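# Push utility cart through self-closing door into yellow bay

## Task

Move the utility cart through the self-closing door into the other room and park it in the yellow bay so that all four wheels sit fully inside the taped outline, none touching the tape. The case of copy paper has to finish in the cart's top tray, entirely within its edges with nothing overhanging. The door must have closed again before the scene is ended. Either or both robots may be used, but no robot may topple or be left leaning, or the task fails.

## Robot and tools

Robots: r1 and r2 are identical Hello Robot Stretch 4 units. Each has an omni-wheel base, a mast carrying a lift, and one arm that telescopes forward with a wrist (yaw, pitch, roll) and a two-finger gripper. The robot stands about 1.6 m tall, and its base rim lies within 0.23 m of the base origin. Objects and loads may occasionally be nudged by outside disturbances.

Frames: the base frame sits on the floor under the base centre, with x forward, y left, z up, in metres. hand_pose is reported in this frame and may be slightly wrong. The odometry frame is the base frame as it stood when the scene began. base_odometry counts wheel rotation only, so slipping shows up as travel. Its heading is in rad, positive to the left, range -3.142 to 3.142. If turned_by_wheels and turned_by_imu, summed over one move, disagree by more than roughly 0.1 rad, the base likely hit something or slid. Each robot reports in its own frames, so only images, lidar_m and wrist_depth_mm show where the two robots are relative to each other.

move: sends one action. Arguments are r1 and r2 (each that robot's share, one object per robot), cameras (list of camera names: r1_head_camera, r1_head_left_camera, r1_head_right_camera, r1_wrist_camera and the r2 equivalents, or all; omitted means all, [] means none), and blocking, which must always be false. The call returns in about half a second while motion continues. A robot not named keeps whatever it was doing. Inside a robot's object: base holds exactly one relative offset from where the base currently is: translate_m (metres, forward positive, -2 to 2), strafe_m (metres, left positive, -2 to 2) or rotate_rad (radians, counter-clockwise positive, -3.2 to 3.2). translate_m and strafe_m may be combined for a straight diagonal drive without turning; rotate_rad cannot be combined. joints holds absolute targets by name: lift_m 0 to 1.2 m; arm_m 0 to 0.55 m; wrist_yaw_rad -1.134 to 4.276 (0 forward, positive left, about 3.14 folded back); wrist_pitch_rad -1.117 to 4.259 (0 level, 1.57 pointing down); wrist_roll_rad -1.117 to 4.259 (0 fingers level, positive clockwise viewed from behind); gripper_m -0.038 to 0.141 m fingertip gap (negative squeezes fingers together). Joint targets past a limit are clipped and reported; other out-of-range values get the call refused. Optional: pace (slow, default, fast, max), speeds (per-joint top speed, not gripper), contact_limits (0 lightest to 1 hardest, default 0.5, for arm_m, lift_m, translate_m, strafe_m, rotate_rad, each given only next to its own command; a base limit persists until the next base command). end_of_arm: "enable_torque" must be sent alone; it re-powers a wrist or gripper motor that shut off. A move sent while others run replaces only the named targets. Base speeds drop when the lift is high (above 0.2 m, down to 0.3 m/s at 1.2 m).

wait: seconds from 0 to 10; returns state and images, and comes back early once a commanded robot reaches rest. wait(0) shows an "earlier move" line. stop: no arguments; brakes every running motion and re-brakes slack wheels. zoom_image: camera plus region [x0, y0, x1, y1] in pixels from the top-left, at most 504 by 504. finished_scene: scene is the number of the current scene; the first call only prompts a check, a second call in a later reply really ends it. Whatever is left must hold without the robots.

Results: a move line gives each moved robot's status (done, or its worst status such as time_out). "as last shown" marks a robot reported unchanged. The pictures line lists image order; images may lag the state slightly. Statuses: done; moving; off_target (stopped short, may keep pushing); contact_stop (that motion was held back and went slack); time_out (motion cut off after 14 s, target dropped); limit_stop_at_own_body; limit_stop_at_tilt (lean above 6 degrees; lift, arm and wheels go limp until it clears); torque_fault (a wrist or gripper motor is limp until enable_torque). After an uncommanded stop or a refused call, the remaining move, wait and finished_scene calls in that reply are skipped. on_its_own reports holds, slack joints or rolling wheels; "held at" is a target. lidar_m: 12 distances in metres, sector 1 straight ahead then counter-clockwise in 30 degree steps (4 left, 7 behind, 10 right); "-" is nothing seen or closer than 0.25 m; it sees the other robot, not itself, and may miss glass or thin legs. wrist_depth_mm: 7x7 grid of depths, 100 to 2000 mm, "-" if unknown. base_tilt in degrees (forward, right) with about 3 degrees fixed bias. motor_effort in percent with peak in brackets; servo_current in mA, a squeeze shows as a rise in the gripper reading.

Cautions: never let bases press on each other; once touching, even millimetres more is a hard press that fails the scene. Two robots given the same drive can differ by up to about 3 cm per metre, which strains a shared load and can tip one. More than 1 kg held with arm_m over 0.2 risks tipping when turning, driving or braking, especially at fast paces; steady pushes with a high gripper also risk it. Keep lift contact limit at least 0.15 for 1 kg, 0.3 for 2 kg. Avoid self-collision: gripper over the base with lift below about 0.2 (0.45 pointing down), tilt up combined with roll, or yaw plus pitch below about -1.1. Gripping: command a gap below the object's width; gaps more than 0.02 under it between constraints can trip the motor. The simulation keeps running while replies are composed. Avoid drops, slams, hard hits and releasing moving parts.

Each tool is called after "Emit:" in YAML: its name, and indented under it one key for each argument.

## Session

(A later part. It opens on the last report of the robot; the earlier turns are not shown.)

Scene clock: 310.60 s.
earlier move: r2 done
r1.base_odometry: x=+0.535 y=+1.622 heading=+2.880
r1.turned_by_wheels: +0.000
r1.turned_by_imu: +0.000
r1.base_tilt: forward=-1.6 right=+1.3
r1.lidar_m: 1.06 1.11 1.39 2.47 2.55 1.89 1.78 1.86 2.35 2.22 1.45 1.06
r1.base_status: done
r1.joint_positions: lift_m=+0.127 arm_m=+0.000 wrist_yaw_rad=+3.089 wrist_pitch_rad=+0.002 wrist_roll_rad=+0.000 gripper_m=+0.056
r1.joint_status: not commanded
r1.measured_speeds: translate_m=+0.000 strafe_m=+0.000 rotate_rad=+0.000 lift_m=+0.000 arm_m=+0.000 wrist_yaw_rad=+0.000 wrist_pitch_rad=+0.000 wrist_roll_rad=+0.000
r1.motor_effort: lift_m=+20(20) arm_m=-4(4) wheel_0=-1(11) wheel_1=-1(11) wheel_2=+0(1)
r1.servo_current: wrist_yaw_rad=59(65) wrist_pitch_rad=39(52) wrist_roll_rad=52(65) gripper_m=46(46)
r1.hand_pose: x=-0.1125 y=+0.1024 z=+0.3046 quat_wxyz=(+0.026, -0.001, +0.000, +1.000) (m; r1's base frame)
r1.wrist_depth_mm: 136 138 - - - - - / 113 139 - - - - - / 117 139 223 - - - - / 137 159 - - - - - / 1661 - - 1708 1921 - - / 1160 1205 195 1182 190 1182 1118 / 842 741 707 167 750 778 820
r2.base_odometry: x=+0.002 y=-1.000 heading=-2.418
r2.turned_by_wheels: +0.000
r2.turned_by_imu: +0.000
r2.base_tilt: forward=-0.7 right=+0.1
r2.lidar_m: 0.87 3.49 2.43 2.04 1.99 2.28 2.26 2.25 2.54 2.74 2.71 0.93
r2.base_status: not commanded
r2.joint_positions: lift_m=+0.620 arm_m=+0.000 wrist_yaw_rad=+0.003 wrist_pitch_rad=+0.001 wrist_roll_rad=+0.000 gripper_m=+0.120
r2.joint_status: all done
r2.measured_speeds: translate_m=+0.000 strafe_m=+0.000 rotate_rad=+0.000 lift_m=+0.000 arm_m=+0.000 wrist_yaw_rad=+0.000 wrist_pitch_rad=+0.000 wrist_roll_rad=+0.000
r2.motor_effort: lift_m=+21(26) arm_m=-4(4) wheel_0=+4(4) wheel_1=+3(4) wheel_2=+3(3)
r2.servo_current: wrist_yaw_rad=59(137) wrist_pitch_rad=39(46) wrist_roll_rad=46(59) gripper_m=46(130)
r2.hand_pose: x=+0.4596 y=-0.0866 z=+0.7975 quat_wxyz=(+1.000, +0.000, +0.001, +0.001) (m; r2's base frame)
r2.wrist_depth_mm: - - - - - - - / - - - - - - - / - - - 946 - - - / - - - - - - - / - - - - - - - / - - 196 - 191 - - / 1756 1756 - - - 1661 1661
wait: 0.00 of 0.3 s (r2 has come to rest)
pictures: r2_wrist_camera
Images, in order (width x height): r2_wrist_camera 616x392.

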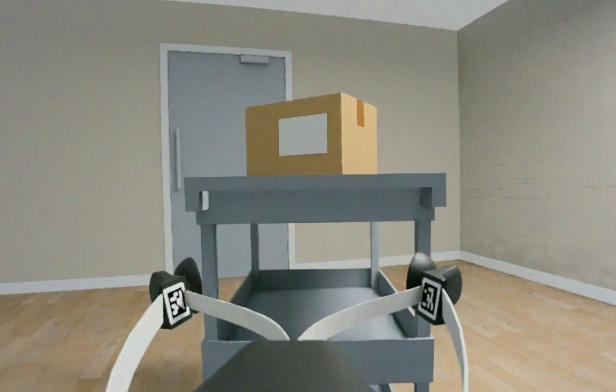

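Emit:
move:
  blocking: false
  r1: {"base": {"rotate_rad": 3.17}}
  r2: {"base": {"translate_m": 0.24}, "joints": {"lift_m": 0.655, "wrist_roll_rad": 1.57, "gripper_m": 0.141}}
  cameras: []

Emit:
wait:
  seconds: 1.6
  cameras: []

Emit:
wait:
  seconds: 2.0
  cameras: ["r2_wrist_camera", "r2_head_camera", "r1_head_camera", "r1_head_left_camera"]

Scene clock: 378.80 s.
move: r1 moving; r2 moving
r1.base_odometry: x=+0.535 y=+1.622 heading=+3.132
r1.turned_by_wheels: +0.252
r1.turned_by_imu: +0.253
r1.base_tilt: forward=-1.6 right=+1.3
r1.lidar_m: 1.06 1.15 1.87 2.46 2.14 1.79 1.78 2.08 2.26 2.18 1.18 1.04
r1.base_status: rotate_rad moving
r1.joint_positions: lift_m=+0.127 arm_m=+0.000 wrist_yaw_rad=+3.089 wrist_pitch_rad=+0.002 wrist_roll_rad=+0.000 gripper_m=+0.056
r1.joint_status: not commanded
r1.measured_speeds: translate_m=+0.002 strafe_m=+0.000 rotate_rad=+0.971 lift_m=+0.000 arm_m=+0.000 wrist_yaw_rad=+0.000 wrist_pitch_rad=+0.000 wrist_roll_rad=+0.000
r1.motor_effort: lift_m=+20(20) arm_m=-4(4) wheel_0=-7(10) wheel_1=-7(7) wheel_2=-7(7)
r1.servo_current: wrist_yaw_rad=39(59) wrist_pitch_rad=52(52) wrist_roll_rad=46(59) gripper_m=39(46)
r1.hand_pose: x=-0.1125 y=+0.1024 z=+0.3046 quat_wxyz=(+0.026, -0.001, +0.000, +1.000) (m; r1's base frame)
r1.wrist_depth_mm: 136 138 - - - - - / 113 139 - - - - - / 117 139 225 - - - - / 137 162 - - - - - / 1921 - 1708 - - - - / 1182 1182 195 1205 191 1255 1281 / 854 768 750 156 741 788 820
r2.base_odometry: x=-0.022 y=-1.021 heading=-2.418
r2.turned_by_wheels: +0.000
r2.turned_by_imu: +0.001
r2.base_tilt: forward=-0.7 right=+0.1
r2.lidar_m: 0.83 3.45 2.42 2.03 1.98 2.30 2.30 2.28 2.62 2.72 2.73 0.89
r2.base_status: translate_m moving
r2.joint_positions: lift_m=+0.650 arm_m=+0.000 wrist_yaw_rad=+0.003 wrist_pitch_rad=+0.001 wrist_roll_rad=+0.589 gripper_m=+0.132
r2.joint_status: lift_m moving; wrist_roll_rad moving; gripper_m moving
r2.measured_speeds: translate_m=+0.121 strafe_m=-0.001 rotate_rad=+0.000 lift_m=+0.059 arm_m=+0.000 wrist_yaw_rad=+0.000 wrist_pitch_rad=+0.000 wrist_roll_rad=+1.820
r2.motor_effort: lift_m=+22(24) arm_m=-4(4) wheel_0=+8(10) wheel_1=+7(10) wheel_2=-12(13)
r2.servo_current: wrist_yaw_rad=39(59) wrist_pitch_rad=39(46) wrist_roll_rad=72(98) gripper_m=91(91)
r2.hand_pose: x=+0.4596 y=-0.0866 z=+0.8276 quat_wxyz=(+0.957, +0.290, +0.001, +0.001) (m; r2's base frame)
r2.wrist_depth_mm: - - - - - - - / - - - - - - - / - - - 946 - - - / - - - 931 676 - - / - - - - - 1808 1618 / - - 676 1229 193 676 1308 / - - - - - - 1078
pictures: none
No camera images: "cameras" was empty.

Scene clock: 380.40 s.
earlier move: r1 moving; r2 moving
r1.base_odometry: x=+0.535 y=+1.622 heading=-0.466
r1.turned_by_wheels: +2.686
r1.turned_by_imu: +2.699
r1.base_tilt: forward=-1.6 right=+1.3
r1.lidar_m: 1.78 1.79 2.09 2.22 1.98 1.14 1.04 1.06 1.17 2.04 2.48 2.06
r1.base_status: rotate_rad moving
r1.joint_positions: lift_m=+0.127 arm_m=+0.000 wrist_yaw_rad=+3.089 wrist_pitch_rad=+0.002 wrist_roll_rad=+0.000 gripper_m=+0.056
r1.joint_status: not commanded
r1.measured_speeds: translate_m=-0.001 strafe_m=+0.001 rotate_rad=+0.996 lift_m=+0.000 arm_m=+0.000 wrist_yaw_rad=+0.000 wrist_pitch_rad=+0.000 wrist_roll_rad=+0.000
r1.motor_effort: lift_m=+20(20) arm_m=-4(4) wheel_0=-2(10) wheel_1=-4(10) wheel_2=-2(8)
r1.servo_current: wrist_yaw_rad=46(65) wrist_pitch_rad=33(52) wrist_roll_rad=39(65) gripper_m=46(46)
r1.hand_pose: x=-0.1124 y=+0.1024 z=+0.3046 quat_wxyz=(+0.026, -0.001, +0.000, +1.000) (m; r1's base frame)
r1.wrist_depth_mm: 136 139 - - - - - / 113 139 - - - - - / 118 139 236 - - - - / 137 161 290 - - - - / - - - - - - - / 991 1098 189 1078 189 1138 1118 / 842 741 750 167 732 778 820
r2.base_odometry: x=-0.178 y=-1.159 heading=-2.418
r2.turned_by_wheels: +0.000
r2.turned_by_imu: +0.001
r2.base_tilt: forward=-0.7 right=+0.0
r2.lidar_m: 0.62 3.22 2.51 2.09 2.09 2.38 2.49 2.48 2.82 2.67 2.66 0.65
r2.base_status: translate_m moving
r2.joint_positions: lift_m=+0.655 arm_m=+0.000 wrist_yaw_rad=+0.003 wrist_pitch_rad=+0.001 wrist_roll_rad=+1.568 gripper_m=+0.141
r2.joint_status: all done
r2.measured_speeds: translate_m=+0.000 strafe_m=+0.000 rotate_rad=+0.000 lift_m=+0.000 arm_m=+0.000 wrist_yaw_rad=+0.000 wrist_pitch_rad=+0.000 wrist_roll_rad=+0.000
r2.motor_effort: lift_m=+21(24) arm_m=-4(5) wheel_0=+2(10) wheel_1=+4(10) wheel_2=-2(14)
r2.servo_current: wrist_yaw_rad=39(65) wrist_pitch_rad=33(46) wrist_roll_rad=52(98) gripper_m=46(91)
r2.hand_pose: x=+0.4596 y=-0.0866 z=+0.8325 quat_wxyz=(+0.708, +0.706, +0.001, +0.001) (m; r2's base frame)
r2.wrist_depth_mm: - - - - - 1661 1160 / - - - 466 - 661 466 / - - - 469 - - 466 / - - 707 462 - - 469 / - - 768 466 - - 466 / - - 820 407 211 190 462 / - - - - - 1808 466
wait: 1.60 s; no rest
pictures: none
No camera images: "cameras" was empty.

Scene clock: 380.53 s.
earlier move: r1 moving; r2 done
r1.base_odometry: x=+0.535 y=+1.622 heading=-0.355
r1.turned_by_wheels: +0.111
r1.turned_by_imu: +0.111
r1.base_tilt: forward=-1.6 right=+1.3
r1.lidar_m: 1.79 1.81 2.25 2.23 1.64 1.09 1.04 1.07 1.26 2.45 2.50 1.95
r1.base_status: rotate_rad moving
r1.joint_positions: lift_m=+0.127 arm_m=+0.000 wrist_yaw_rad=+3.089 wrist_pitch_rad=+0.002 wrist_roll_rad=+0.000 gripper_m=+0.056
r1.joint_status: not commanded
r1.measured_speeds: translate_m=+0.000 strafe_m=+0.000 rotate_rad=+0.737 lift_m=+0.000 arm_m=+0.000 wrist_yaw_rad=+0.000 wrist_pitch_rad=+0.000 wrist_roll_rad=+0.000
r1.motor_effort: lift_m=+20(20) arm_m=-4(4) wheel_0=-4(10) wheel_1=-2(10) wheel_2=-1(8)
r1.servo_current: wrist_yaw_rad=52(65) wrist_pitch_rad=33(52) wrist_roll_rad=59(65) gripper_m=39(46)
r1.hand_pose: x=-0.1124 y=+0.1024 z=+0.3046 quat_wxyz=(+0.026, -0.001, +0.000, +1.000) (m; r1's base frame)
r1.wrist_depth_mm: 136 138 - 1229 - - - / 113 139 - - - - - / 117 140 229 - - - - / 137 162 - 1182 - - - / - - - 1160 - - - / 1078 1098 190 1229 189 1160 1118 / 854 750 759 167 750 778 809
r2.base_odometry: x=-0.178 y=-1.159 heading=-2.418
r2.turned_by_wheels: +0.000
r2.turned_by_imu: +0.000
r2.base_tilt: forward=-0.7 right=+0.1
r2.lidar_m: 0.62 3.25 2.51 2.09 2.09 2.32 2.50 2.48 2.82 2.64 2.67 0.65
r2.base_status: done
r2.joint_positions: lift_m=+0.655 arm_m=+0.000 wrist_yaw_rad=+0.003 wrist_pitch_rad=+0.001 wrist_roll_rad=+1.568 gripper_m=+0.141
r2.joint_status: all done
r2.measured_speeds: translate_m=+0.000 strafe_m=+0.000 rotate_rad=+0.000 lift_m=+0.000 arm_m=+0.000 wrist_yaw_rad=+0.000 wrist_pitch_rad=+0.000 wrist_roll_rad=+0.000
r2.motor_effort: lift_m=+21(24) arm_m=-4(5) wheel_0=+2(10) wheel_1=+4(10) wheel_2=-2(14)
r2.servo_current: wrist_yaw_rad=39(65) wrist_pitch_rad=39(46) wrist_roll_rad=39(98) gripper_m=59(91)
r2.hand_pose: x=+0.4596 y=-0.0866 z=+0.8325 quat_wxyz=(+0.708, +0.706, +0.001, +0.001) (m; r2's base frame)
r2.wrist_depth_mm: - - - - - 1661 1160 / - - - 469 - 661 466 / - - - 469 - - 466 / - - 707 466 - - 466 / - - 768 466 - - 466 / - - 809 407 212 189 469 / - - - - - 1808 466
wait: 0.13 of 2 s (r2 has come to rest)
pictures: r1_head_camera, r1_head_left_camera, r2_head_camera, r2_wrist_camera
Images, in order (width x height): r1_head_camera 420x560, r1_head_left_camera 420x672, r2_head_camera 420x560, r2_wrist_camera 616x392.

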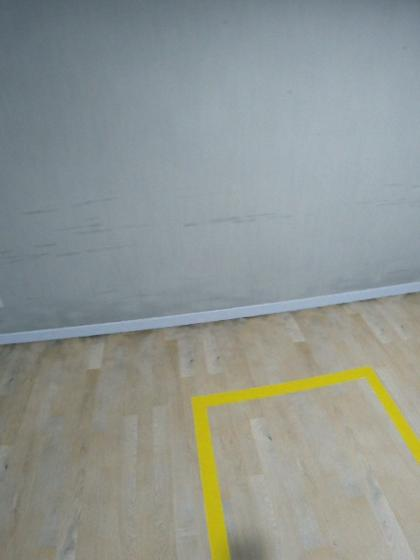

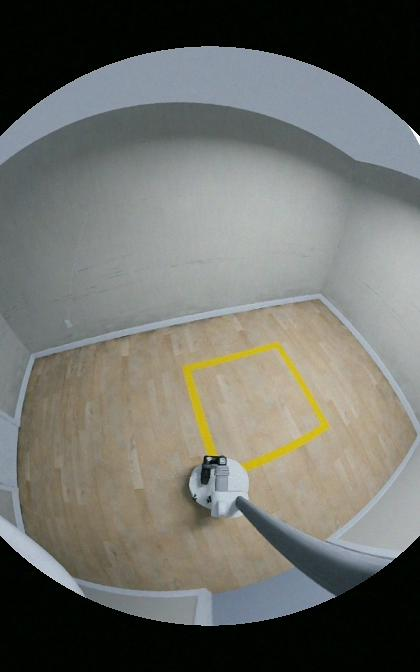

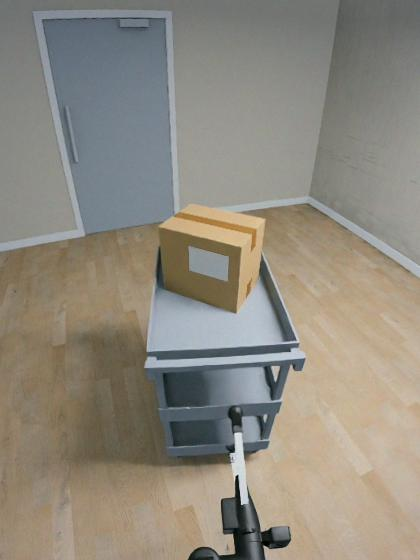

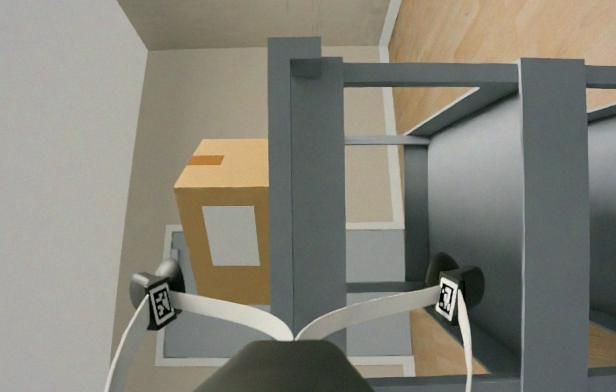

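Emit:
move:
  blocking: false
  r2: {"base": {"translate_m": 0.08}, "joints": {"lift_m": 0.686}, "pace": "slow"}
  cameras: []

Emit:
wait:
  seconds: 2.0
  cameras: ["r2_wrist_camera", "r2_head_camera", "r1_head_left_camera"]

Emit:
zoom_image:
  camera: "r2_head_camera"
  region: [130, 300, 330, 500]

Scene clock: 419.13 s.
earlier move: r1 done
move: r2 moving
r1.base_odometry: x=+0.535 y=+1.622 heading=-0.234
r1.turned_by_wheels: +0.121
r1.turned_by_imu: +0.122
r1.base_tilt: forward=-1.6 right=+1.3
r1.lidar_m: 1.80 1.86 2.33 2.22 1.44 1.05 1.04 1.10 1.41 2.50 2.57 1.89
r1.base_status: done
r1.joint_positions: lift_m=+0.127 arm_m=+0.000 wrist_yaw_rad=+3.089 wrist_pitch_rad=+0.002 wrist_roll_rad=+0.000 gripper_m=+0.056
r1.joint_status: not commanded
r1.measured_speeds: translate_m=+0.000 strafe_m=+0.000 rotate_rad=+0.000 lift_m=+0.000 arm_m=+0.000 wrist_yaw_rad=+0.000 wrist_pitch_rad=+0.000 wrist_roll_rad=+0.000
r1.motor_effort: lift_m=+20(20) arm_m=-5(5) wheel_0=-3(4) wheel_1=-2(2) wheel_2=+0(0)
r1.servo_current: wrist_yaw_rad=59(72) wrist_pitch_rad=39(52) wrist_roll_rad=33(59) gripper_m=46(46)
r1.hand_pose: x=-0.1124 y=+0.1024 z=+0.3046 quat_wxyz=(+0.026, -0.001, +0.000, +1.000) (m; r1's base frame)
r1.wrist_depth_mm: 136 139 - - - - - / 113 139 - - - - - / 118 140 229 - - - - / 137 161 - - - - - / 160 - - - - - - / 1098 1098 190 1098 189 1042 1042 / 831 759 750 167 750 778 820
r2.base_odometry: x=-0.187 y=-1.167 heading=-2.418
r2.turned_by_wheels: +0.000
r2.turned_by_imu: +0.001
r2.base_tilt: forward=-0.7 right=+0.1
r2.lidar_m: 0.59 3.23 2.50 2.09 2.03 2.36 2.51 2.46 2.87 2.66 2.64 0.65
r2.base_status: translate_m moving
r2.joint_positions: lift_m=+0.678 arm_m=+0.000 wrist_yaw_rad=+0.003 wrist_pitch_rad=+0.001 wrist_roll_rad=+1.568 gripper_m=+0.141
r2.joint_status: lift_m moving
r2.measured_speeds: translate_m=+0.049 strafe_m=+0.001 rotate_rad=+0.002 lift_m=+0.060 arm_m=+0.000 wrist_yaw_rad=+0.000 wrist_pitch_rad=+0.000 wrist_roll_rad=+0.000
r2.motor_effort: lift_m=+23(23) arm_m=-4(4) wheel_0=+5(10) wheel_1=+7(8) wheel_2=-10(10)
r2.servo_current: wrist_yaw_rad=39(59) wrist_pitch_rad=39(46) wrist_roll_rad=33(52) gripper_m=52(59)
r2.hand_pose: x=+0.4596 y=-0.0866 z=+0.8554 quat_wxyz=(+0.708, +0.706, +0.001, +0.001) (m; r2's base frame)
r2.wrist_depth_mm: - - - - - 1661 1160 / - - - 459 - 715 459 / - - - 455 - - 455 / - - 699 455 - - 455 / - - 759 459 - - 452 / - - 798 397 218 190 455 / - - - - - - 459
pictures: none
No camera images: "cameras" was empty.

Scene clock: 420.70 s.
earlier move: r2 done
r1.base_odometry: x=+0.535 y=+1.622 heading=-0.234
r1.turned_by_wheels: +0.000
r1.turned_by_imu: +0.000
r1.base_tilt: forward=-1.6 right=+1.3
r1.lidar_m: 1.78 1.86 2.30 2.21 1.45 1.04 1.06 1.09 1.41 2.46 2.57 1.89
r1.base_status: done
r1.joint_positions: lift_m=+0.127 arm_m=+0.000 wrist_yaw_rad=+3.089 wrist_pitch_rad=+0.002 wrist_roll_rad=+0.000 gripper_m=+0.056
r1.joint_status: not commanded
r1.measured_speeds: translate_m=+0.000 strafe_m=+0.000 rotate_rad=+0.000 lift_m=+0.000 arm_m=+0.000 wrist_yaw_rad=+0.000 wrist_pitch_rad=+0.000 wrist_roll_rad=+0.000
r1.motor_effort: lift_m=+20(20) arm_m=-4(5) wheel_0=-3(4) wheel_1=-2(2) wheel_2=+0(0)
r1.servo_current: wrist_yaw_rad=33(72) wrist_pitch_rad=39(52) wrist_roll_rad=72(72) gripper_m=46(46)
r1.hand_pose: x=-0.1124 y=+0.1024 z=+0.3046 quat_wxyz=(+0.026, -0.001, +0.000, +1.000) (m; r1's base frame)
r1.wrist_depth_mm: 136 138 - - - - - / 114 139 - - - - - / 117 139 228 - - - - / 137 161 - - - - - / 161 - - - - - - / 1098 1118 190 1078 189 1060 1042 / 842 759 759 167 750 768 798
r2.base_odometry: x=-0.238 y=-1.211 heading=-2.418
r2.turned_by_wheels: +0.000
r2.turned_by_imu: +0.000
r2.base_tilt: forward=-0.7 right=+0.1
r2.lidar_m: 0.53 3.16 2.53 2.12 2.09 2.38 2.58 2.56 2.89 2.65 2.63 0.59
r2.base_status: done
r2.joint_positions: lift_m=+0.686 arm_m=+0.000 wrist_yaw_rad=+0.003 wrist_pitch_rad=+0.001 wrist_roll_rad=+1.568 gripper_m=+0.141
r2.joint_status: all done
r2.measured_speeds: translate_m=+0.000 strafe_m=+0.000 rotate_rad=+0.000 lift_m=+0.000 arm_m=+0.000 wrist_yaw_rad=+0.000 wrist_pitch_rad=+0.000 wrist_roll_rad=+0.000
r2.motor_effort: lift_m=+21(23) arm_m=-4(4) wheel_0=+4(10) wheel_1=+5(8) wheel_2=-5(11)
r2.servo_current: wrist_yaw_rad=46(59) wrist_pitch_rad=39(46) wrist_roll_rad=59(65) gripper_m=46(59)
r2.hand_pose: x=+0.4596 y=-0.0866 z=+0.8635 quat_wxyz=(+0.708, +0.706, +0.001, +0.001) (m; r2's base frame)
r2.wrist_depth_mm: - - - 329 - 1464 1182 / - - - 384 397 1576 - / - - - 384 - 904 - / - - 627 384 - - - / - - 676 387 387 - - / - - 723 327 387 191 - / - - - - - 1983 -
wait: 1.57 of 2 s (r2 has come to rest)
pictures: r1_head_left_camera, r2_head_camera, r2_wrist_camera
Images, in order (width x height): r1_head_left_camera 420x672, r2_head_camera 420x560, r2_wrist_camera 616x392.

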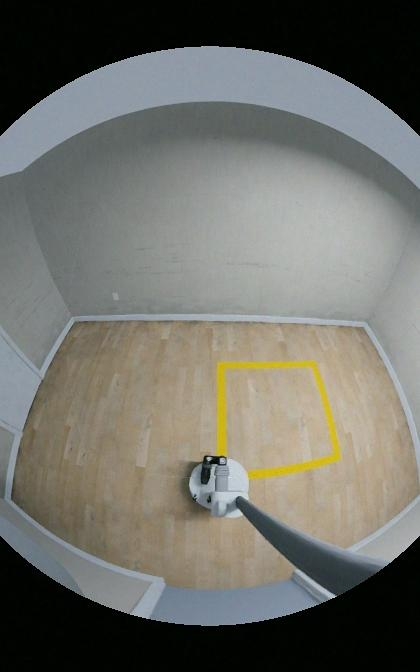

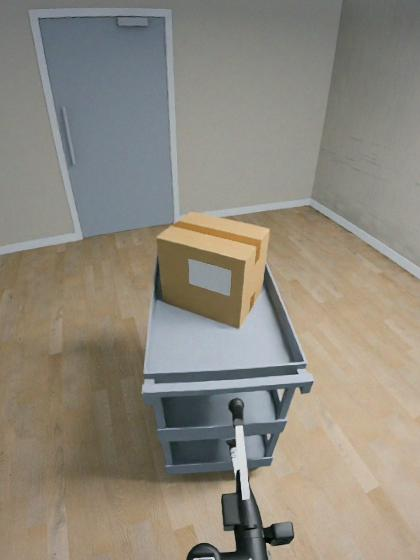

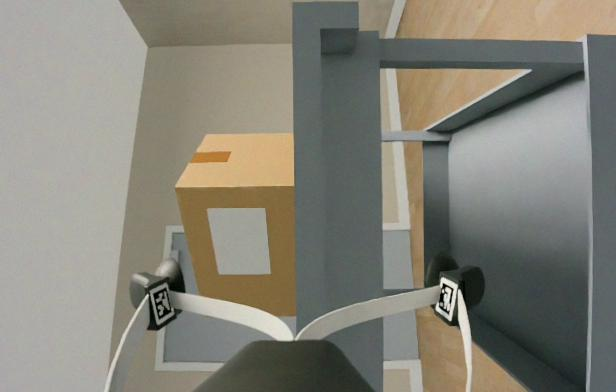

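Scaled by 2.520 from the camera's 420x560 image, which has a finer 1200x1600 frame.

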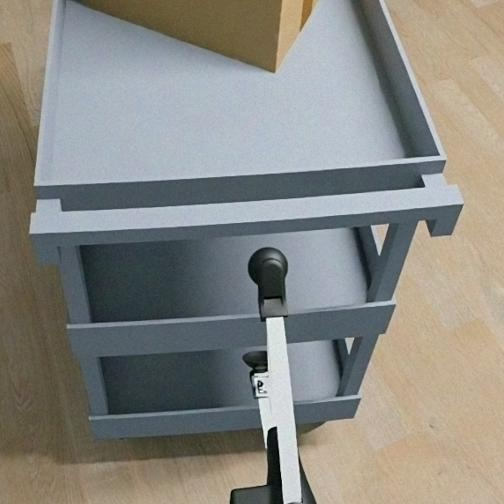

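Emit:
move:
  blocking: false
  r1: {"base": {"translate_m": -0.72}}
  r2: {"base": {"translate_m": 0.115}, "pace": "slow", "contact_limits": {"translate_m": 0.2}}
  cameras: []

Emit:
wait:
  seconds: 2.5
  cameras: ["r2_wrist_camera", "r2_head_camera", "r1_head_left_camera"]

Emit:
zoom_image:
  camera: "r2_head_camera"
  region: [130, 300, 330, 500]

Scene clock: 437.20 s.
move: r1 moving; r2 moving
r1.base_odometry: x=+0.505 y=+1.630 heading=-0.234
r1.turned_by_wheels: +0.000
r1.turned_by_imu: +0.000
r1.base_tilt: forward=-1.6 right=+1.3
r1.lidar_m: 1.81 1.88 2.32 2.21 1.40 1.02 1.02 1.06 1.38 2.48 2.55 1.92
r1.base_status: translate_m moving
r1.joint_positions: lift_m=+0.127 arm_m=+0.000 wrist_yaw_rad=+3.089 wrist_pitch_rad=+0.002 wrist_roll_rad=+0.000 gripper_m=+0.056
r1.joint_status: not commanded
r1.measured_speeds: translate_m=-0.122 strafe_m=-0.001 rotate_rad=+0.003 lift_m=+0.000 arm_m=+0.000 wrist_yaw_rad=+0.000 wrist_pitch_rad=+0.000 wrist_roll_rad=+0.000
r1.motor_effort: lift_m=+20(20) arm_m=-4(4) wheel_0=-7(7) wheel_1=-6(7) wheel_2=+9(9)
r1.servo_current: wrist_yaw_rad=59(59) wrist_pitch_rad=46(52) wrist_roll_rad=46(59) gripper_m=46(46)
r1.hand_pose: x=-0.1124 y=+0.1024 z=+0.3046 quat_wxyz=(+0.026, -0.001, +0.000, +1.000) (m; r1's base frame)
r1.wrist_depth_mm: 136 138 - - - - - / 114 139 - - 1138 - - / 118 140 229 - 1118 - - / 137 162 - - 1138 - - / 1078 - - - 1118 - - / 1060 1078 189 1078 189 1060 1025 / 854 750 750 167 732 778 820
r2.base_odometry: x=-0.247 y=-1.220 heading=-2.417
r2.turned_by_wheels: +0.000
r2.turned_by_imu: +0.001
r2.base_tilt: forward=-0.7 right=+0.1
r2.lidar_m: 0.51 3.19 2.52 2.10 2.11 2.37 2.59 2.59 2.90 2.62 2.65 0.57
r2.base_status: translate_m moving
r2.joint_positions: lift_m=+0.686 arm_m=+0.000 wrist_yaw_rad=+0.003 wrist_pitch_rad=+0.001 wrist_roll_rad=+1.568 gripper_m=+0.141
r2.joint_status: not commanded
r2.measured_speeds: translate_m=+0.049 strafe_m=+0.001 rotate_rad=+0.003 lift_m=+0.000 arm_m=+0.000 wrist_yaw_rad=+0.000 wrist_pitch_rad=+0.000 wrist_roll_rad=+0.000
r2.motor_effort: lift_m=+21(21) arm_m=-4(4) wheel_0=+4(8) wheel_1=+7(7) wheel_2=-9(10)
r2.servo_current: wrist_yaw_rad=46(52) wrist_pitch_rad=46(46) wrist_roll_rad=39(59) gripper_m=52(59)
r2.contact_limits: translate_m 0.2
r2.hand_pose: x=+0.4596 y=-0.0866 z=+0.8635 quat_wxyz=(+0.708, +0.706, +0.001, +0.001) (m; r2's base frame)
r2.wrist_depth_mm: - - - 317 384 1397 1078 / - - - 377 394 1576 477 / - - - 377 375 904 - / - - 615 375 375 - - / - - 668 377 377 - - / - - 707 315 375 192 - / - - - - - 1921 -
pictures: none
No camera images: "cameras" was empty.

Scene clock: 439.13 s.
earlier move: r1 moving; r2 done
r1.base_odometry: x=+0.000 y=+1.750 heading=-0.234
r1.turned_by_wheels: +0.000
r1.turned_by_imu: -0.001
r1.base_tilt: forward=-1.6 right=+1.3
r1.lidar_m: 2.34 2.42 2.32 1.95 0.64 0.55 0.50 0.53 0.76 1.64 2.57 2.48
r1.base_status: translate_m moving
r1.joint_positions: lift_m=+0.127 arm_m=+0.000 wrist_yaw_rad=+3.089 wrist_pitch_rad=+0.002 wrist_roll_rad=+0.000 gripper_m=+0.056
r1.joint_status: not commanded
r1.measured_speeds: translate_m=-0.296 strafe_m=+0.000 rotate_rad=-0.003 lift_m=+0.000 arm_m=+0.000 wrist_yaw_rad=+0.000 wrist_pitch_rad=+0.000 wrist_roll_rad=+0.000
r1.motor_effort: lift_m=+20(20) arm_m=-4(5) wheel_0=-5(9) wheel_1=-3(8) wheel_2=+4(10)
r1.servo_current: wrist_yaw_rad=39(65) wrist_pitch_rad=46(52) wrist_roll_rad=72(72) gripper_m=33(52)
r1.hand_pose: x=-0.1124 y=+0.1024 z=+0.3046 quat_wxyz=(+0.026, -0.001, +0.000, +1.000) (m; r1's base frame)
r1.wrist_depth_mm: 136 139 - - 691 609 - / 114 139 - - 691 597 - / 117 140 229 - 691 621 - / 137 162 - - 683 621 - / - - - - 654 627 - / - - 189 - 190 - - / - 135 - 143 181 128 621
r2.base_odometry: x=-0.324 y=-1.288 heading=-2.417
r2.turned_by_wheels: +0.000
r2.turned_by_imu: +0.000
r2.base_tilt: forward=-0.7 right=+0.1
r2.lidar_m: 0.42 0.44 2.58 2.14 2.12 2.36 2.70 2.67 3.05 2.61 2.60 0.45
r2.base_status: done
r2.joint_positions: lift_m=+0.686 arm_m=+0.000 wrist_yaw_rad=+0.003 wrist_pitch_rad=+0.001 wrist_roll_rad=+1.568 gripper_m=+0.141
r2.joint_status: not commanded
r2.measured_speeds: translate_m=+0.000 strafe_m=+0.000 rotate_rad=+0.000 lift_m=+0.000 arm_m=+0.000 wrist_yaw_rad=+0.000 wrist_pitch_rad=+0.000 wrist_roll_rad=+0.000
r2.motor_effort: lift_m=+21(22) arm_m=-4(4) wheel_0=+4(10) wheel_1=+4(8) wheel_2=-5(10)
r2.servo_current: wrist_yaw_rad=46(59) wrist_pitch_rad=46(46) wrist_roll_rad=39(65) gripper_m=46(59)
r2.contact_limits: translate_m 0.2
r2.hand_pose: x=+0.4596 y=-0.0866 z=+0.8635 quat_wxyz=(+0.708, +0.706, +0.001, +0.001) (m; r2's base frame)
r2.wrist_depth_mm: - - - 273 274 1618 1138 / - - - 273 276 1708 - / - - 621 214 273 842 - / - - 512 273 273 866 - / - - 549 273 274 842 - / - - 585 213 272 190 - / - - - - - - -
wait: 1.93 of 2.5 s (r2 has come to rest)
pictures: r1_head_left_camera, r2_head_camera, r2_wrist_camera
Images, in order (width x height): r1_head_left_camera 420x672, r2_head_camera 420x560, r2_wrist_camera 616x392.

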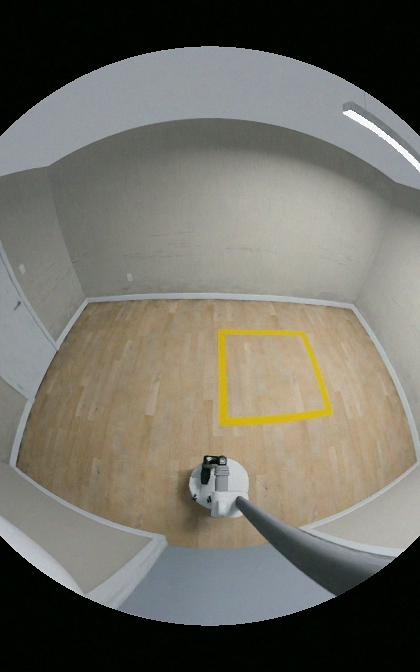

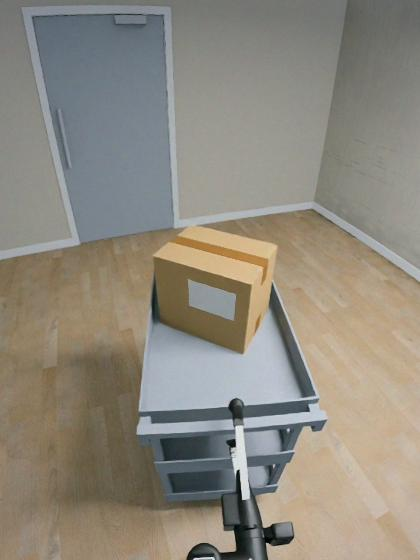

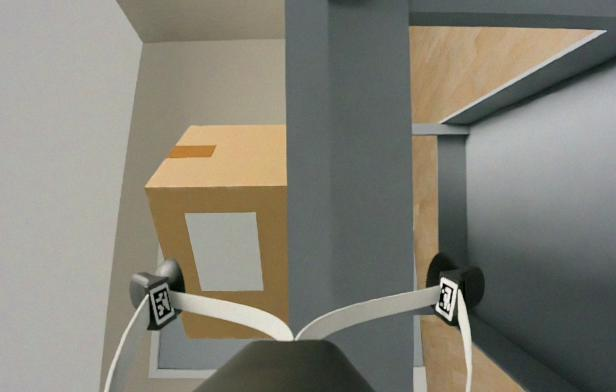

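Scaled by 2.520 from the camera's 420x560 image, which has a finer 1200x1600 frame.

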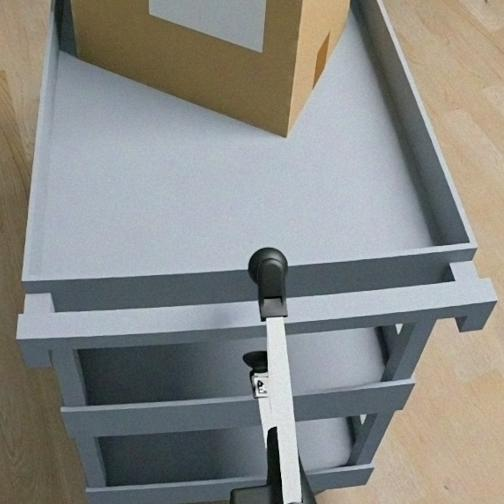

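Emit:
move:
  blocking: false
  r2: {"joints": {"gripper_m": 0.0}}
  cameras: []

Emit:
wait:
  seconds: 2.0
  cameras: ["r2_wrist_camera", "r2_head_camera", "r1_head_left_camera", "r1_head_right_camera", "r1_wrist_camera"]

Scene clock: 448.23 s.
earlier move: r1 done
move: r2 moving
r1.base_odometry: x=-0.165 y=+1.790 heading=-0.234
r1.turned_by_wheels: +0.000
r1.turned_by_imu: +0.000
r1.base_tilt: forward=-1.6 right=+1.3
r1.lidar_m: 2.48 2.57 2.31 1.22 0.44 0.35 0.33 0.34 0.51 1.04 2.58 2.62
r1.base_status: done
r1.joint_positions: lift_m=+0.127 arm_m=+0.000 wrist_yaw_rad=+3.089 wrist_pitch_rad=+0.002 wrist_roll_rad=+0.000 gripper_m=+0.056
r1.joint_status: not commanded
r1.measured_speeds: translate_m=+0.000 strafe_m=+0.000 rotate_rad=+0.000 lift_m=+0.000 arm_m=+0.000 wrist_yaw_rad=+0.000 wrist_pitch_rad=+0.000 wrist_roll_rad=+0.000
r1.motor_effort: lift_m=+20(20) arm_m=-5(5) wheel_0=-1(2) wheel_1=-1(1) wheel_2=+0(0)
r1.servo_current: wrist_yaw_rad=59(59) wrist_pitch_rad=46(46) wrist_roll_rad=39(65) gripper_m=46(46)
r1.hand_pose: x=-0.1124 y=+0.1024 z=+0.3046 quat_wxyz=(+0.026, -0.001, +0.000, +1.000) (m; r1's base frame)
r1.wrist_depth_mm: - 138 480 488 500 484 - / 112 138 480 488 500 480 - / 115 139 477 488 500 488 - / 137 156 480 492 504 492 - / 462 473 480 492 504 496 - / 466 469 193 496 193 496 - / 466 469 484 156 504 442 -
r2.base_odometry: x=-0.324 y=-1.288 heading=-2.417
r2.turned_by_wheels: +0.000
r2.turned_by_imu: +0.001
r2.base_tilt: forward=-0.6 right=+0.1
r2.lidar_m: 0.43 0.45 2.56 2.14 2.14 2.38 2.69 2.69 3.03 2.60 2.60 0.47
r2.base_status: not commanded
r2.joint_positions: lift_m=+0.686 arm_m=+0.000 wrist_yaw_rad=+0.003 wrist_pitch_rad=+0.001 wrist_roll_rad=+1.568 gripper_m=+0.129
r2.joint_status: gripper_m moving
r2.measured_speeds: translate_m=+0.000 strafe_m=+0.000 rotate_rad=+0.000 lift_m=+0.000 arm_m=+0.000 wrist_yaw_rad=+0.000 wrist_pitch_rad=+0.000 wrist_roll_rad=+0.000
r2.motor_effort: lift_m=+21(21) arm_m=-4(4) wheel_0=+4(4) wheel_1=+3(4) wheel_2=-5(6)
r2.servo_current: wrist_yaw_rad=59(59) wrist_pitch_rad=46(46) wrist_roll_rad=46(52) gripper_m=85(85)
r2.contact_limits: translate_m 0.2
r2.hand_pose: x=+0.4596 y=-0.0866 z=+0.8635 quat_wxyz=(+0.708, +0.706, +0.001, +0.001) (m; r2's base frame)
r2.wrist_depth_mm: - - - 273 276 1576 1138 / - - - 273 274 1708 - / - - 627 214 274 854 - / - - 508 273 273 878 - / - - 549 272 273 878 - / - - 580 213 272 - - / - - - - - - -
pictures: none
No camera images: "cameras" was empty.

Scene clock: 450.03 s.
earlier move: r2 done
r1.base_odometry: x=-0.165 y=+1.790 heading=-0.234
r1.turned_by_wheels: +0.000
r1.turned_by_imu: +0.000
r1.base_tilt: forward=-1.6 right=+1.3
r1.lidar_m: 2.50 2.59 2.28 1.21 0.44 0.35 0.34 0.35 0.52 1.04 2.59 2.63
r1.base_status: done
r1.joint_positions: lift_m=+0.127 arm_m=+0.000 wrist_yaw_rad=+3.089 wrist_pitch_rad=+0.002 wrist_roll_rad=+0.000 gripper_m=+0.056
r1.joint_status: not commanded
r1.measured_speeds: translate_m=+0.000 strafe_m=+0.000 rotate_rad=+0.000 lift_m=+0.000 arm_m=+0.000 wrist_yaw_rad=+0.000 wrist_pitch_rad=+0.000 wrist_roll_rad=+0.000
r1.motor_effort: lift_m=+20(20) arm_m=-4(5) wheel_0=-1(2) wheel_1=-1(1) wheel_2=+0(0)
r1.servo_current: wrist_yaw_rad=39(65) wrist_pitch_rad=46(52) wrist_roll_rad=52(65) gripper_m=39(46)
r1.hand_pose: x=-0.1124 y=+0.1024 z=+0.3046 quat_wxyz=(+0.026, -0.001, +0.000, +1.000) (m; r1's base frame)
r1.wrist_depth_mm: - 138 480 488 500 480 - / 111 138 480 492 504 484 - / 116 139 480 492 500 492 - / 137 156 477 488 512 488 - / 459 469 484 492 504 488 - / 462 473 193 492 194 492 - / 462 469 480 156 508 442 -
r2.base_odometry: x=-0.324 y=-1.288 heading=-2.417
r2.turned_by_wheels: +0.000
r2.turned_by_imu: +0.000
r2.base_tilt: forward=-0.6 right=+0.1
r2.lidar_m: 0.43 0.45 2.57 2.14 2.14 2.38 2.67 2.68 3.05 2.63 2.62 0.45
r2.base_status: not commanded
r2.joint_positions: lift_m=+0.686 arm_m=+0.000 wrist_yaw_rad=+0.003 wrist_pitch_rad=+0.001 wrist_roll_rad=+1.568 gripper_m=+0.001
r2.joint_status: all done
r2.measured_speeds: translate_m=+0.000 strafe_m=+0.000 rotate_rad=+0.000 lift_m=+0.000 arm_m=+0.000 wrist_yaw_rad=+0.000 wrist_pitch_rad=+0.000 wrist_roll_rad=+0.000
r2.motor_effort: lift_m=+21(21) arm_m=-4(4) wheel_0=+4(4) wheel_1=+3(4) wheel_2=-4(6)
r2.servo_current: wrist_yaw_rad=46(59) wrist_pitch_rad=39(46) wrist_roll_rad=59(59) gripper_m=98(163)
r2.contact_limits: translate_m 0.2
r2.hand_pose: x=+0.4596 y=-0.0866 z=+0.8635 quat_wxyz=(+0.708, +0.706, +0.001, +0.001) (m; r2's base frame)
r2.wrist_depth_mm: - - - 211 271 1618 1160 / - - - 211 271 1708 - / - - 627 211 271 842 - / - - 508 211 271 878 - / - - 544 213 272 866 - / - - 191 211 183 - - / - - - - - 1618 -
wait: 1.80 of 2 s (r2 has come to rest)
pictures: r1_head_left_camera, r1_head_right_camera, r1_wrist_camera, r2_head_camera, r2_wrist_camera
Images, in order (width x height): r1_head_left_camera 420x672, r1_head_right_camera 420x672, r1_wrist_camera 616x392, r2_head_camera 420x560, r2_wrist_camera 616x392.

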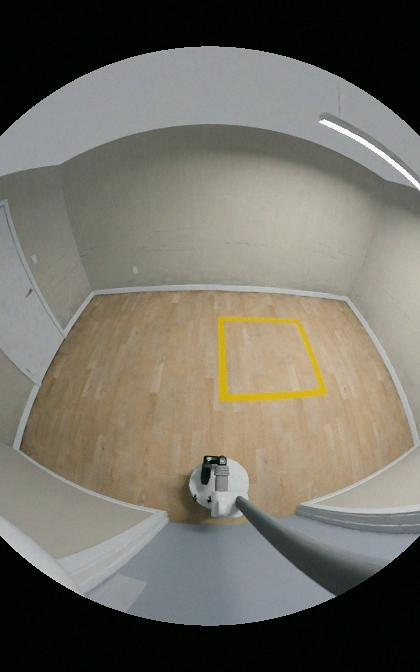

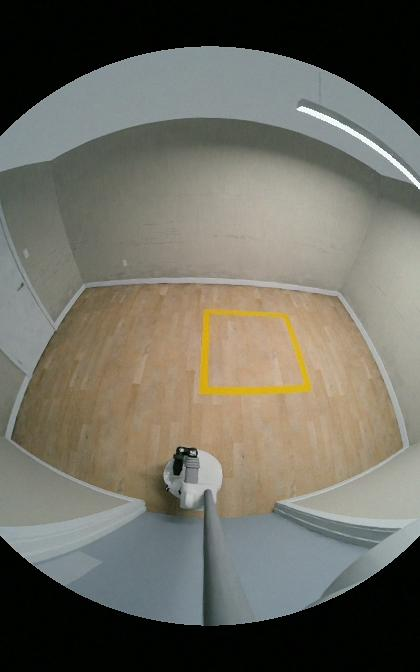

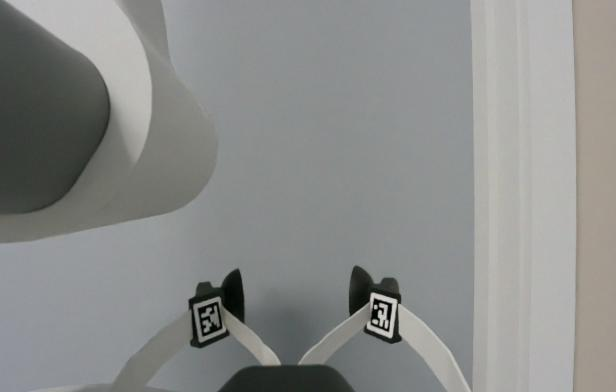

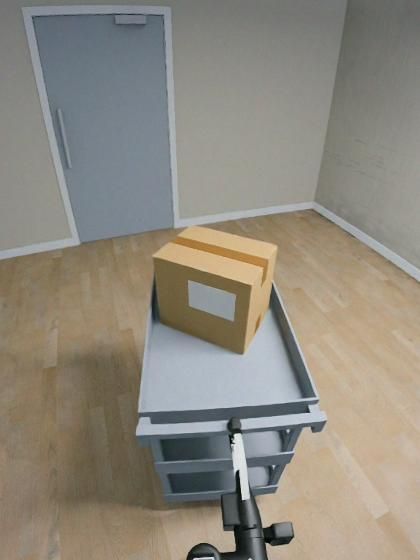

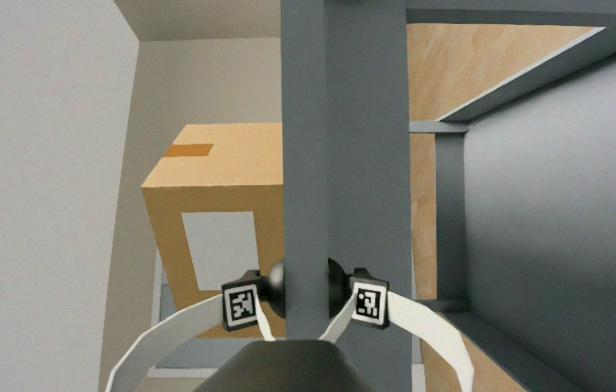

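Emit:
zoom_image:
  camera: "r2_head_camera"
  region: [10, 0, 210, 260]

Scaled by 1.938 from the camera's 420x560 image, which has a finer 1200x1600 frame.

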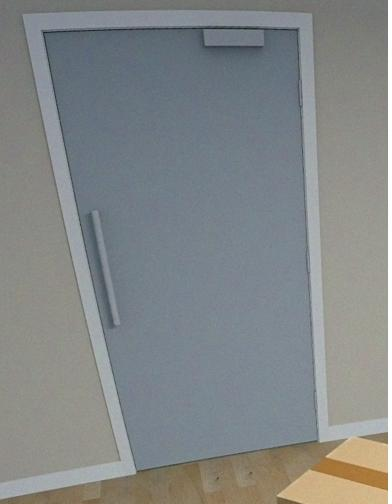

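Emit:
move:
  blocking: false
  r2: {"base": {"rotate_rad": 0.1}, "pace": "slow"}
  cameras: []

Emit:
wait:
  seconds: 1.5
  cameras: ["r2_wrist_camera", "r2_head_camera", "r2_head_left_camera"]

Scene clock: 536.60 s.
move: r2 moving
r1.base_odometry: x=-0.165 y=+1.790 heading=-0.234
r1.turned_by_wheels: +0.000
r1.turned_by_imu: +0.000
r1.base_tilt: forward=-1.6 right=+1.3
r1.lidar_m: 2.50 2.60 2.30 1.23 0.46 0.37 0.33 0.35 0.52 1.03 2.57 2.63
r1.base_status: not commanded
r1.joint_positions: lift_m=+0.127 arm_m=+0.000 wrist_yaw_rad=+3.089 wrist_pitch_rad=+0.002 wrist_roll_rad=+0.000 gripper_m=+0.056
r1.joint_status: not commanded
r1.measured_speeds: translate_m=+0.000 strafe_m=+0.000 rotate_rad=+0.000 lift_m=+0.000 arm_m=+0.000 wrist_yaw_rad=+0.000 wrist_pitch_rad=+0.000 wrist_roll_rad=+0.000
r1.motor_effort: lift_m=+20(20) arm_m=-4(4) wheel_0=-2(2) wheel_1=-1(1) wheel_2=+0(0)
r1.servo_current: wrist_yaw_rad=39(52) wrist_pitch_rad=46(46) wrist_roll_rad=46(59) gripper_m=39(46)
r1.hand_pose: x=-0.1124 y=+0.1024 z=+0.3046 quat_wxyz=(+0.026, -0.001, +0.000, +1.000) (m; r1's base frame)
r1.wrist_depth_mm: - 138 477 488 504 480 - / 112 139 480 492 500 484 - / 115 139 484 492 504 492 - / 137 156 484 492 508 488 - / 462 473 480 492 504 488 - / 462 469 193 488 193 492 - / 462 466 484 155 508 442 -
r2.base_odometry: x=-0.324 y=-1.287 heading=-2.327
r2.turned_by_wheels: +0.090
r2.turned_by_imu: +0.088
r2.base_tilt: forward=-0.7 right=+0.1
r2.lidar_m: 0.45 0.48 2.45 2.13 2.16 2.57 2.67 2.67 2.99 2.59 2.63 0.47
r2.base_status: rotate_rad moving
r2.joint_positions: lift_m=+0.686 arm_m=+0.000 wrist_yaw_rad=-0.005 wrist_pitch_rad=+0.001 wrist_roll_rad=+1.568 gripper_m=+0.001
r2.joint_status: not commanded
r2.measured_speeds: translate_m=-0.001 strafe_m=+0.000 rotate_rad=+0.153 lift_m=+0.000 arm_m=+0.000 wrist_yaw_rad=+0.000 wrist_pitch_rad=+0.000 wrist_roll_rad=+0.001
r2.motor_effort: lift_m=+21(21) arm_m=-4(4) wheel_0=-8(11) wheel_1=-5(8) wheel_2=-7(11)
r2.servo_current: wrist_yaw_rad=59(59) wrist_pitch_rad=39(46) wrist_roll_rad=46(59) gripper_m=91(98)
r2.hand_pose: x=+0.4589 y=-0.0888 z=+0.8635 quat_wxyz=(+0.708, +0.706, -0.001, -0.002) (m; r2's base frame)
r2.wrist_depth_mm: - - - 193 250 1708 1160 / - - - 196 254 854 - / - - 521 200 257 854 - / - - 508 202 260 854 - / - - 574 206 265 878 - / - - 191 207 183 - - / - - - - - 1618 500
pictures: none
No camera images: "cameras" was empty.

Scene clock: 537.07 s.
earlier move: r2 done
r1.base_odometry: x=-0.165 y=+1.790 heading=-0.234
r1.turned_by_wheels: +0.000
r1.turned_by_imu: +0.000
r1.base_tilt: forward=-1.6 right=+1.3
r1.lidar_m: 2.51 2.60 2.31 1.23 0.45 0.36 0.33 0.36 0.51 1.02 2.58 2.64
r1.base_status: not commanded
r1.joint_positions: lift_m=+0.127 arm_m=+0.000 wrist_yaw_rad=+3.089 wrist_pitch_rad=+0.002 wrist_roll_rad=+0.000 gripper_m=+0.056
r1.joint_status: not commanded
r1.measured_speeds: translate_m=+0.000 strafe_m=+0.000 rotate_rad=+0.000 lift_m=+0.000 arm_m=+0.000 wrist_yaw_rad=+0.000 wrist_pitch_rad=+0.000 wrist_roll_rad=+0.000
r1.motor_effort: lift_m=+20(20) arm_m=-4(4) wheel_0=-1(2) wheel_1=-1(1) wheel_2=+0(0)
r1.servo_current: wrist_yaw_rad=59(59) wrist_pitch_rad=46(46) wrist_roll_rad=65(72) gripper_m=46(46)
r1.hand_pose: x=-0.1124 y=+0.1024 z=+0.3046 quat_wxyz=(+0.026, -0.001, +0.000, +1.000) (m; r1's base frame)
r1.wrist_depth_mm: - 139 477 488 500 484 - / 112 139 480 488 500 488 - / 116 139 480 492 504 488 - / 137 156 480 492 504 488 - / 462 473 484 492 504 492 - / 462 473 193 500 194 488 - / 459 462 480 156 504 442 -
r2.base_odometry: x=-0.324 y=-1.287 heading=-2.318
r2.turned_by_wheels: +0.009
r2.turned_by_imu: +0.009
r2.base_tilt: forward=-0.6 right=+0.0
r2.lidar_m: 0.43 0.46 2.42 2.13 2.15 2.60 2.67 2.69 2.91 2.58 2.60 0.46
r2.base_status: done
r2.joint_positions: lift_m=+0.686 arm_m=+0.000 wrist_yaw_rad=-0.004 wrist_pitch_rad=+0.001 wrist_roll_rad=+1.568 gripper_m=+0.001
r2.joint_status: not commanded
r2.measured_speeds: translate_m=+0.000 strafe_m=+0.000 rotate_rad=+0.000 lift_m=+0.000 arm_m=+0.000 wrist_yaw_rad=+0.000 wrist_pitch_rad=+0.000 wrist_roll_rad=+0.000
r2.motor_effort: lift_m=+21(21) arm_m=-4(4) wheel_0=-3(11) wheel_1=-2(8) wheel_2=-6(11)
r2.servo_current: wrist_yaw_rad=46(59) wrist_pitch_rad=46(46) wrist_roll_rad=52(59) gripper_m=85(98)
r2.hand_pose: x=+0.4590 y=-0.0885 z=+0.8635 quat_wxyz=(+0.708, +0.706, -0.001, -0.002) (m; r2's base frame)
r2.wrist_depth_mm: - - - 188 244 1708 549 / - - - 190 249 820 - / - - 496 195 254 842 - / - - 512 199 259 866 - / - - 585 207 265 866 - / - - 193 206 182 - - / - - - - 273 1661 492
wait: 0.47 of 1.5 s (r2 has come to rest)
pictures: r2_head_camera, r2_head_left_camera, r2_wrist_camera
Images, in order (width x height): r2_head_camera 420x560, r2_head_left_camera 420x672, r2_wrist_camera 616x392.

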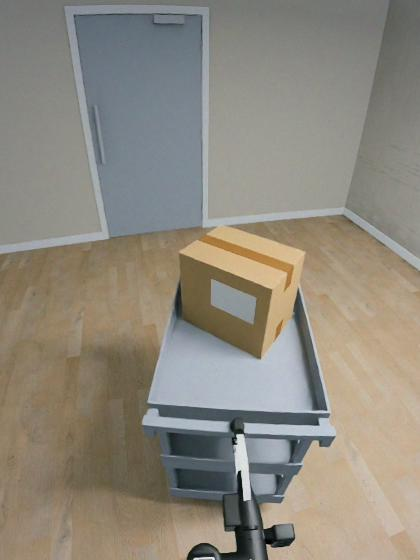

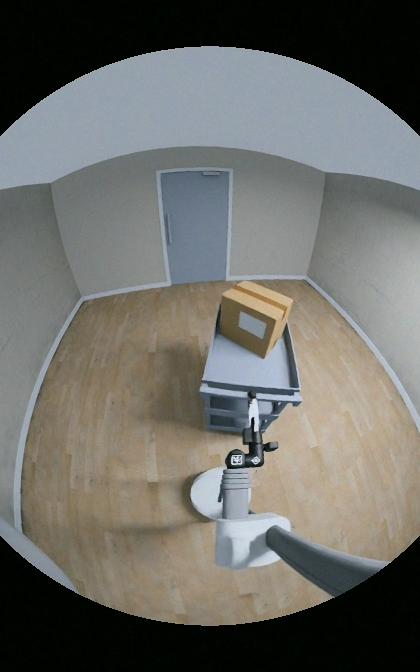

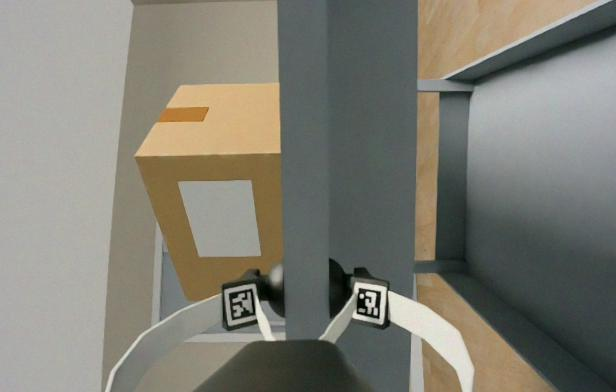

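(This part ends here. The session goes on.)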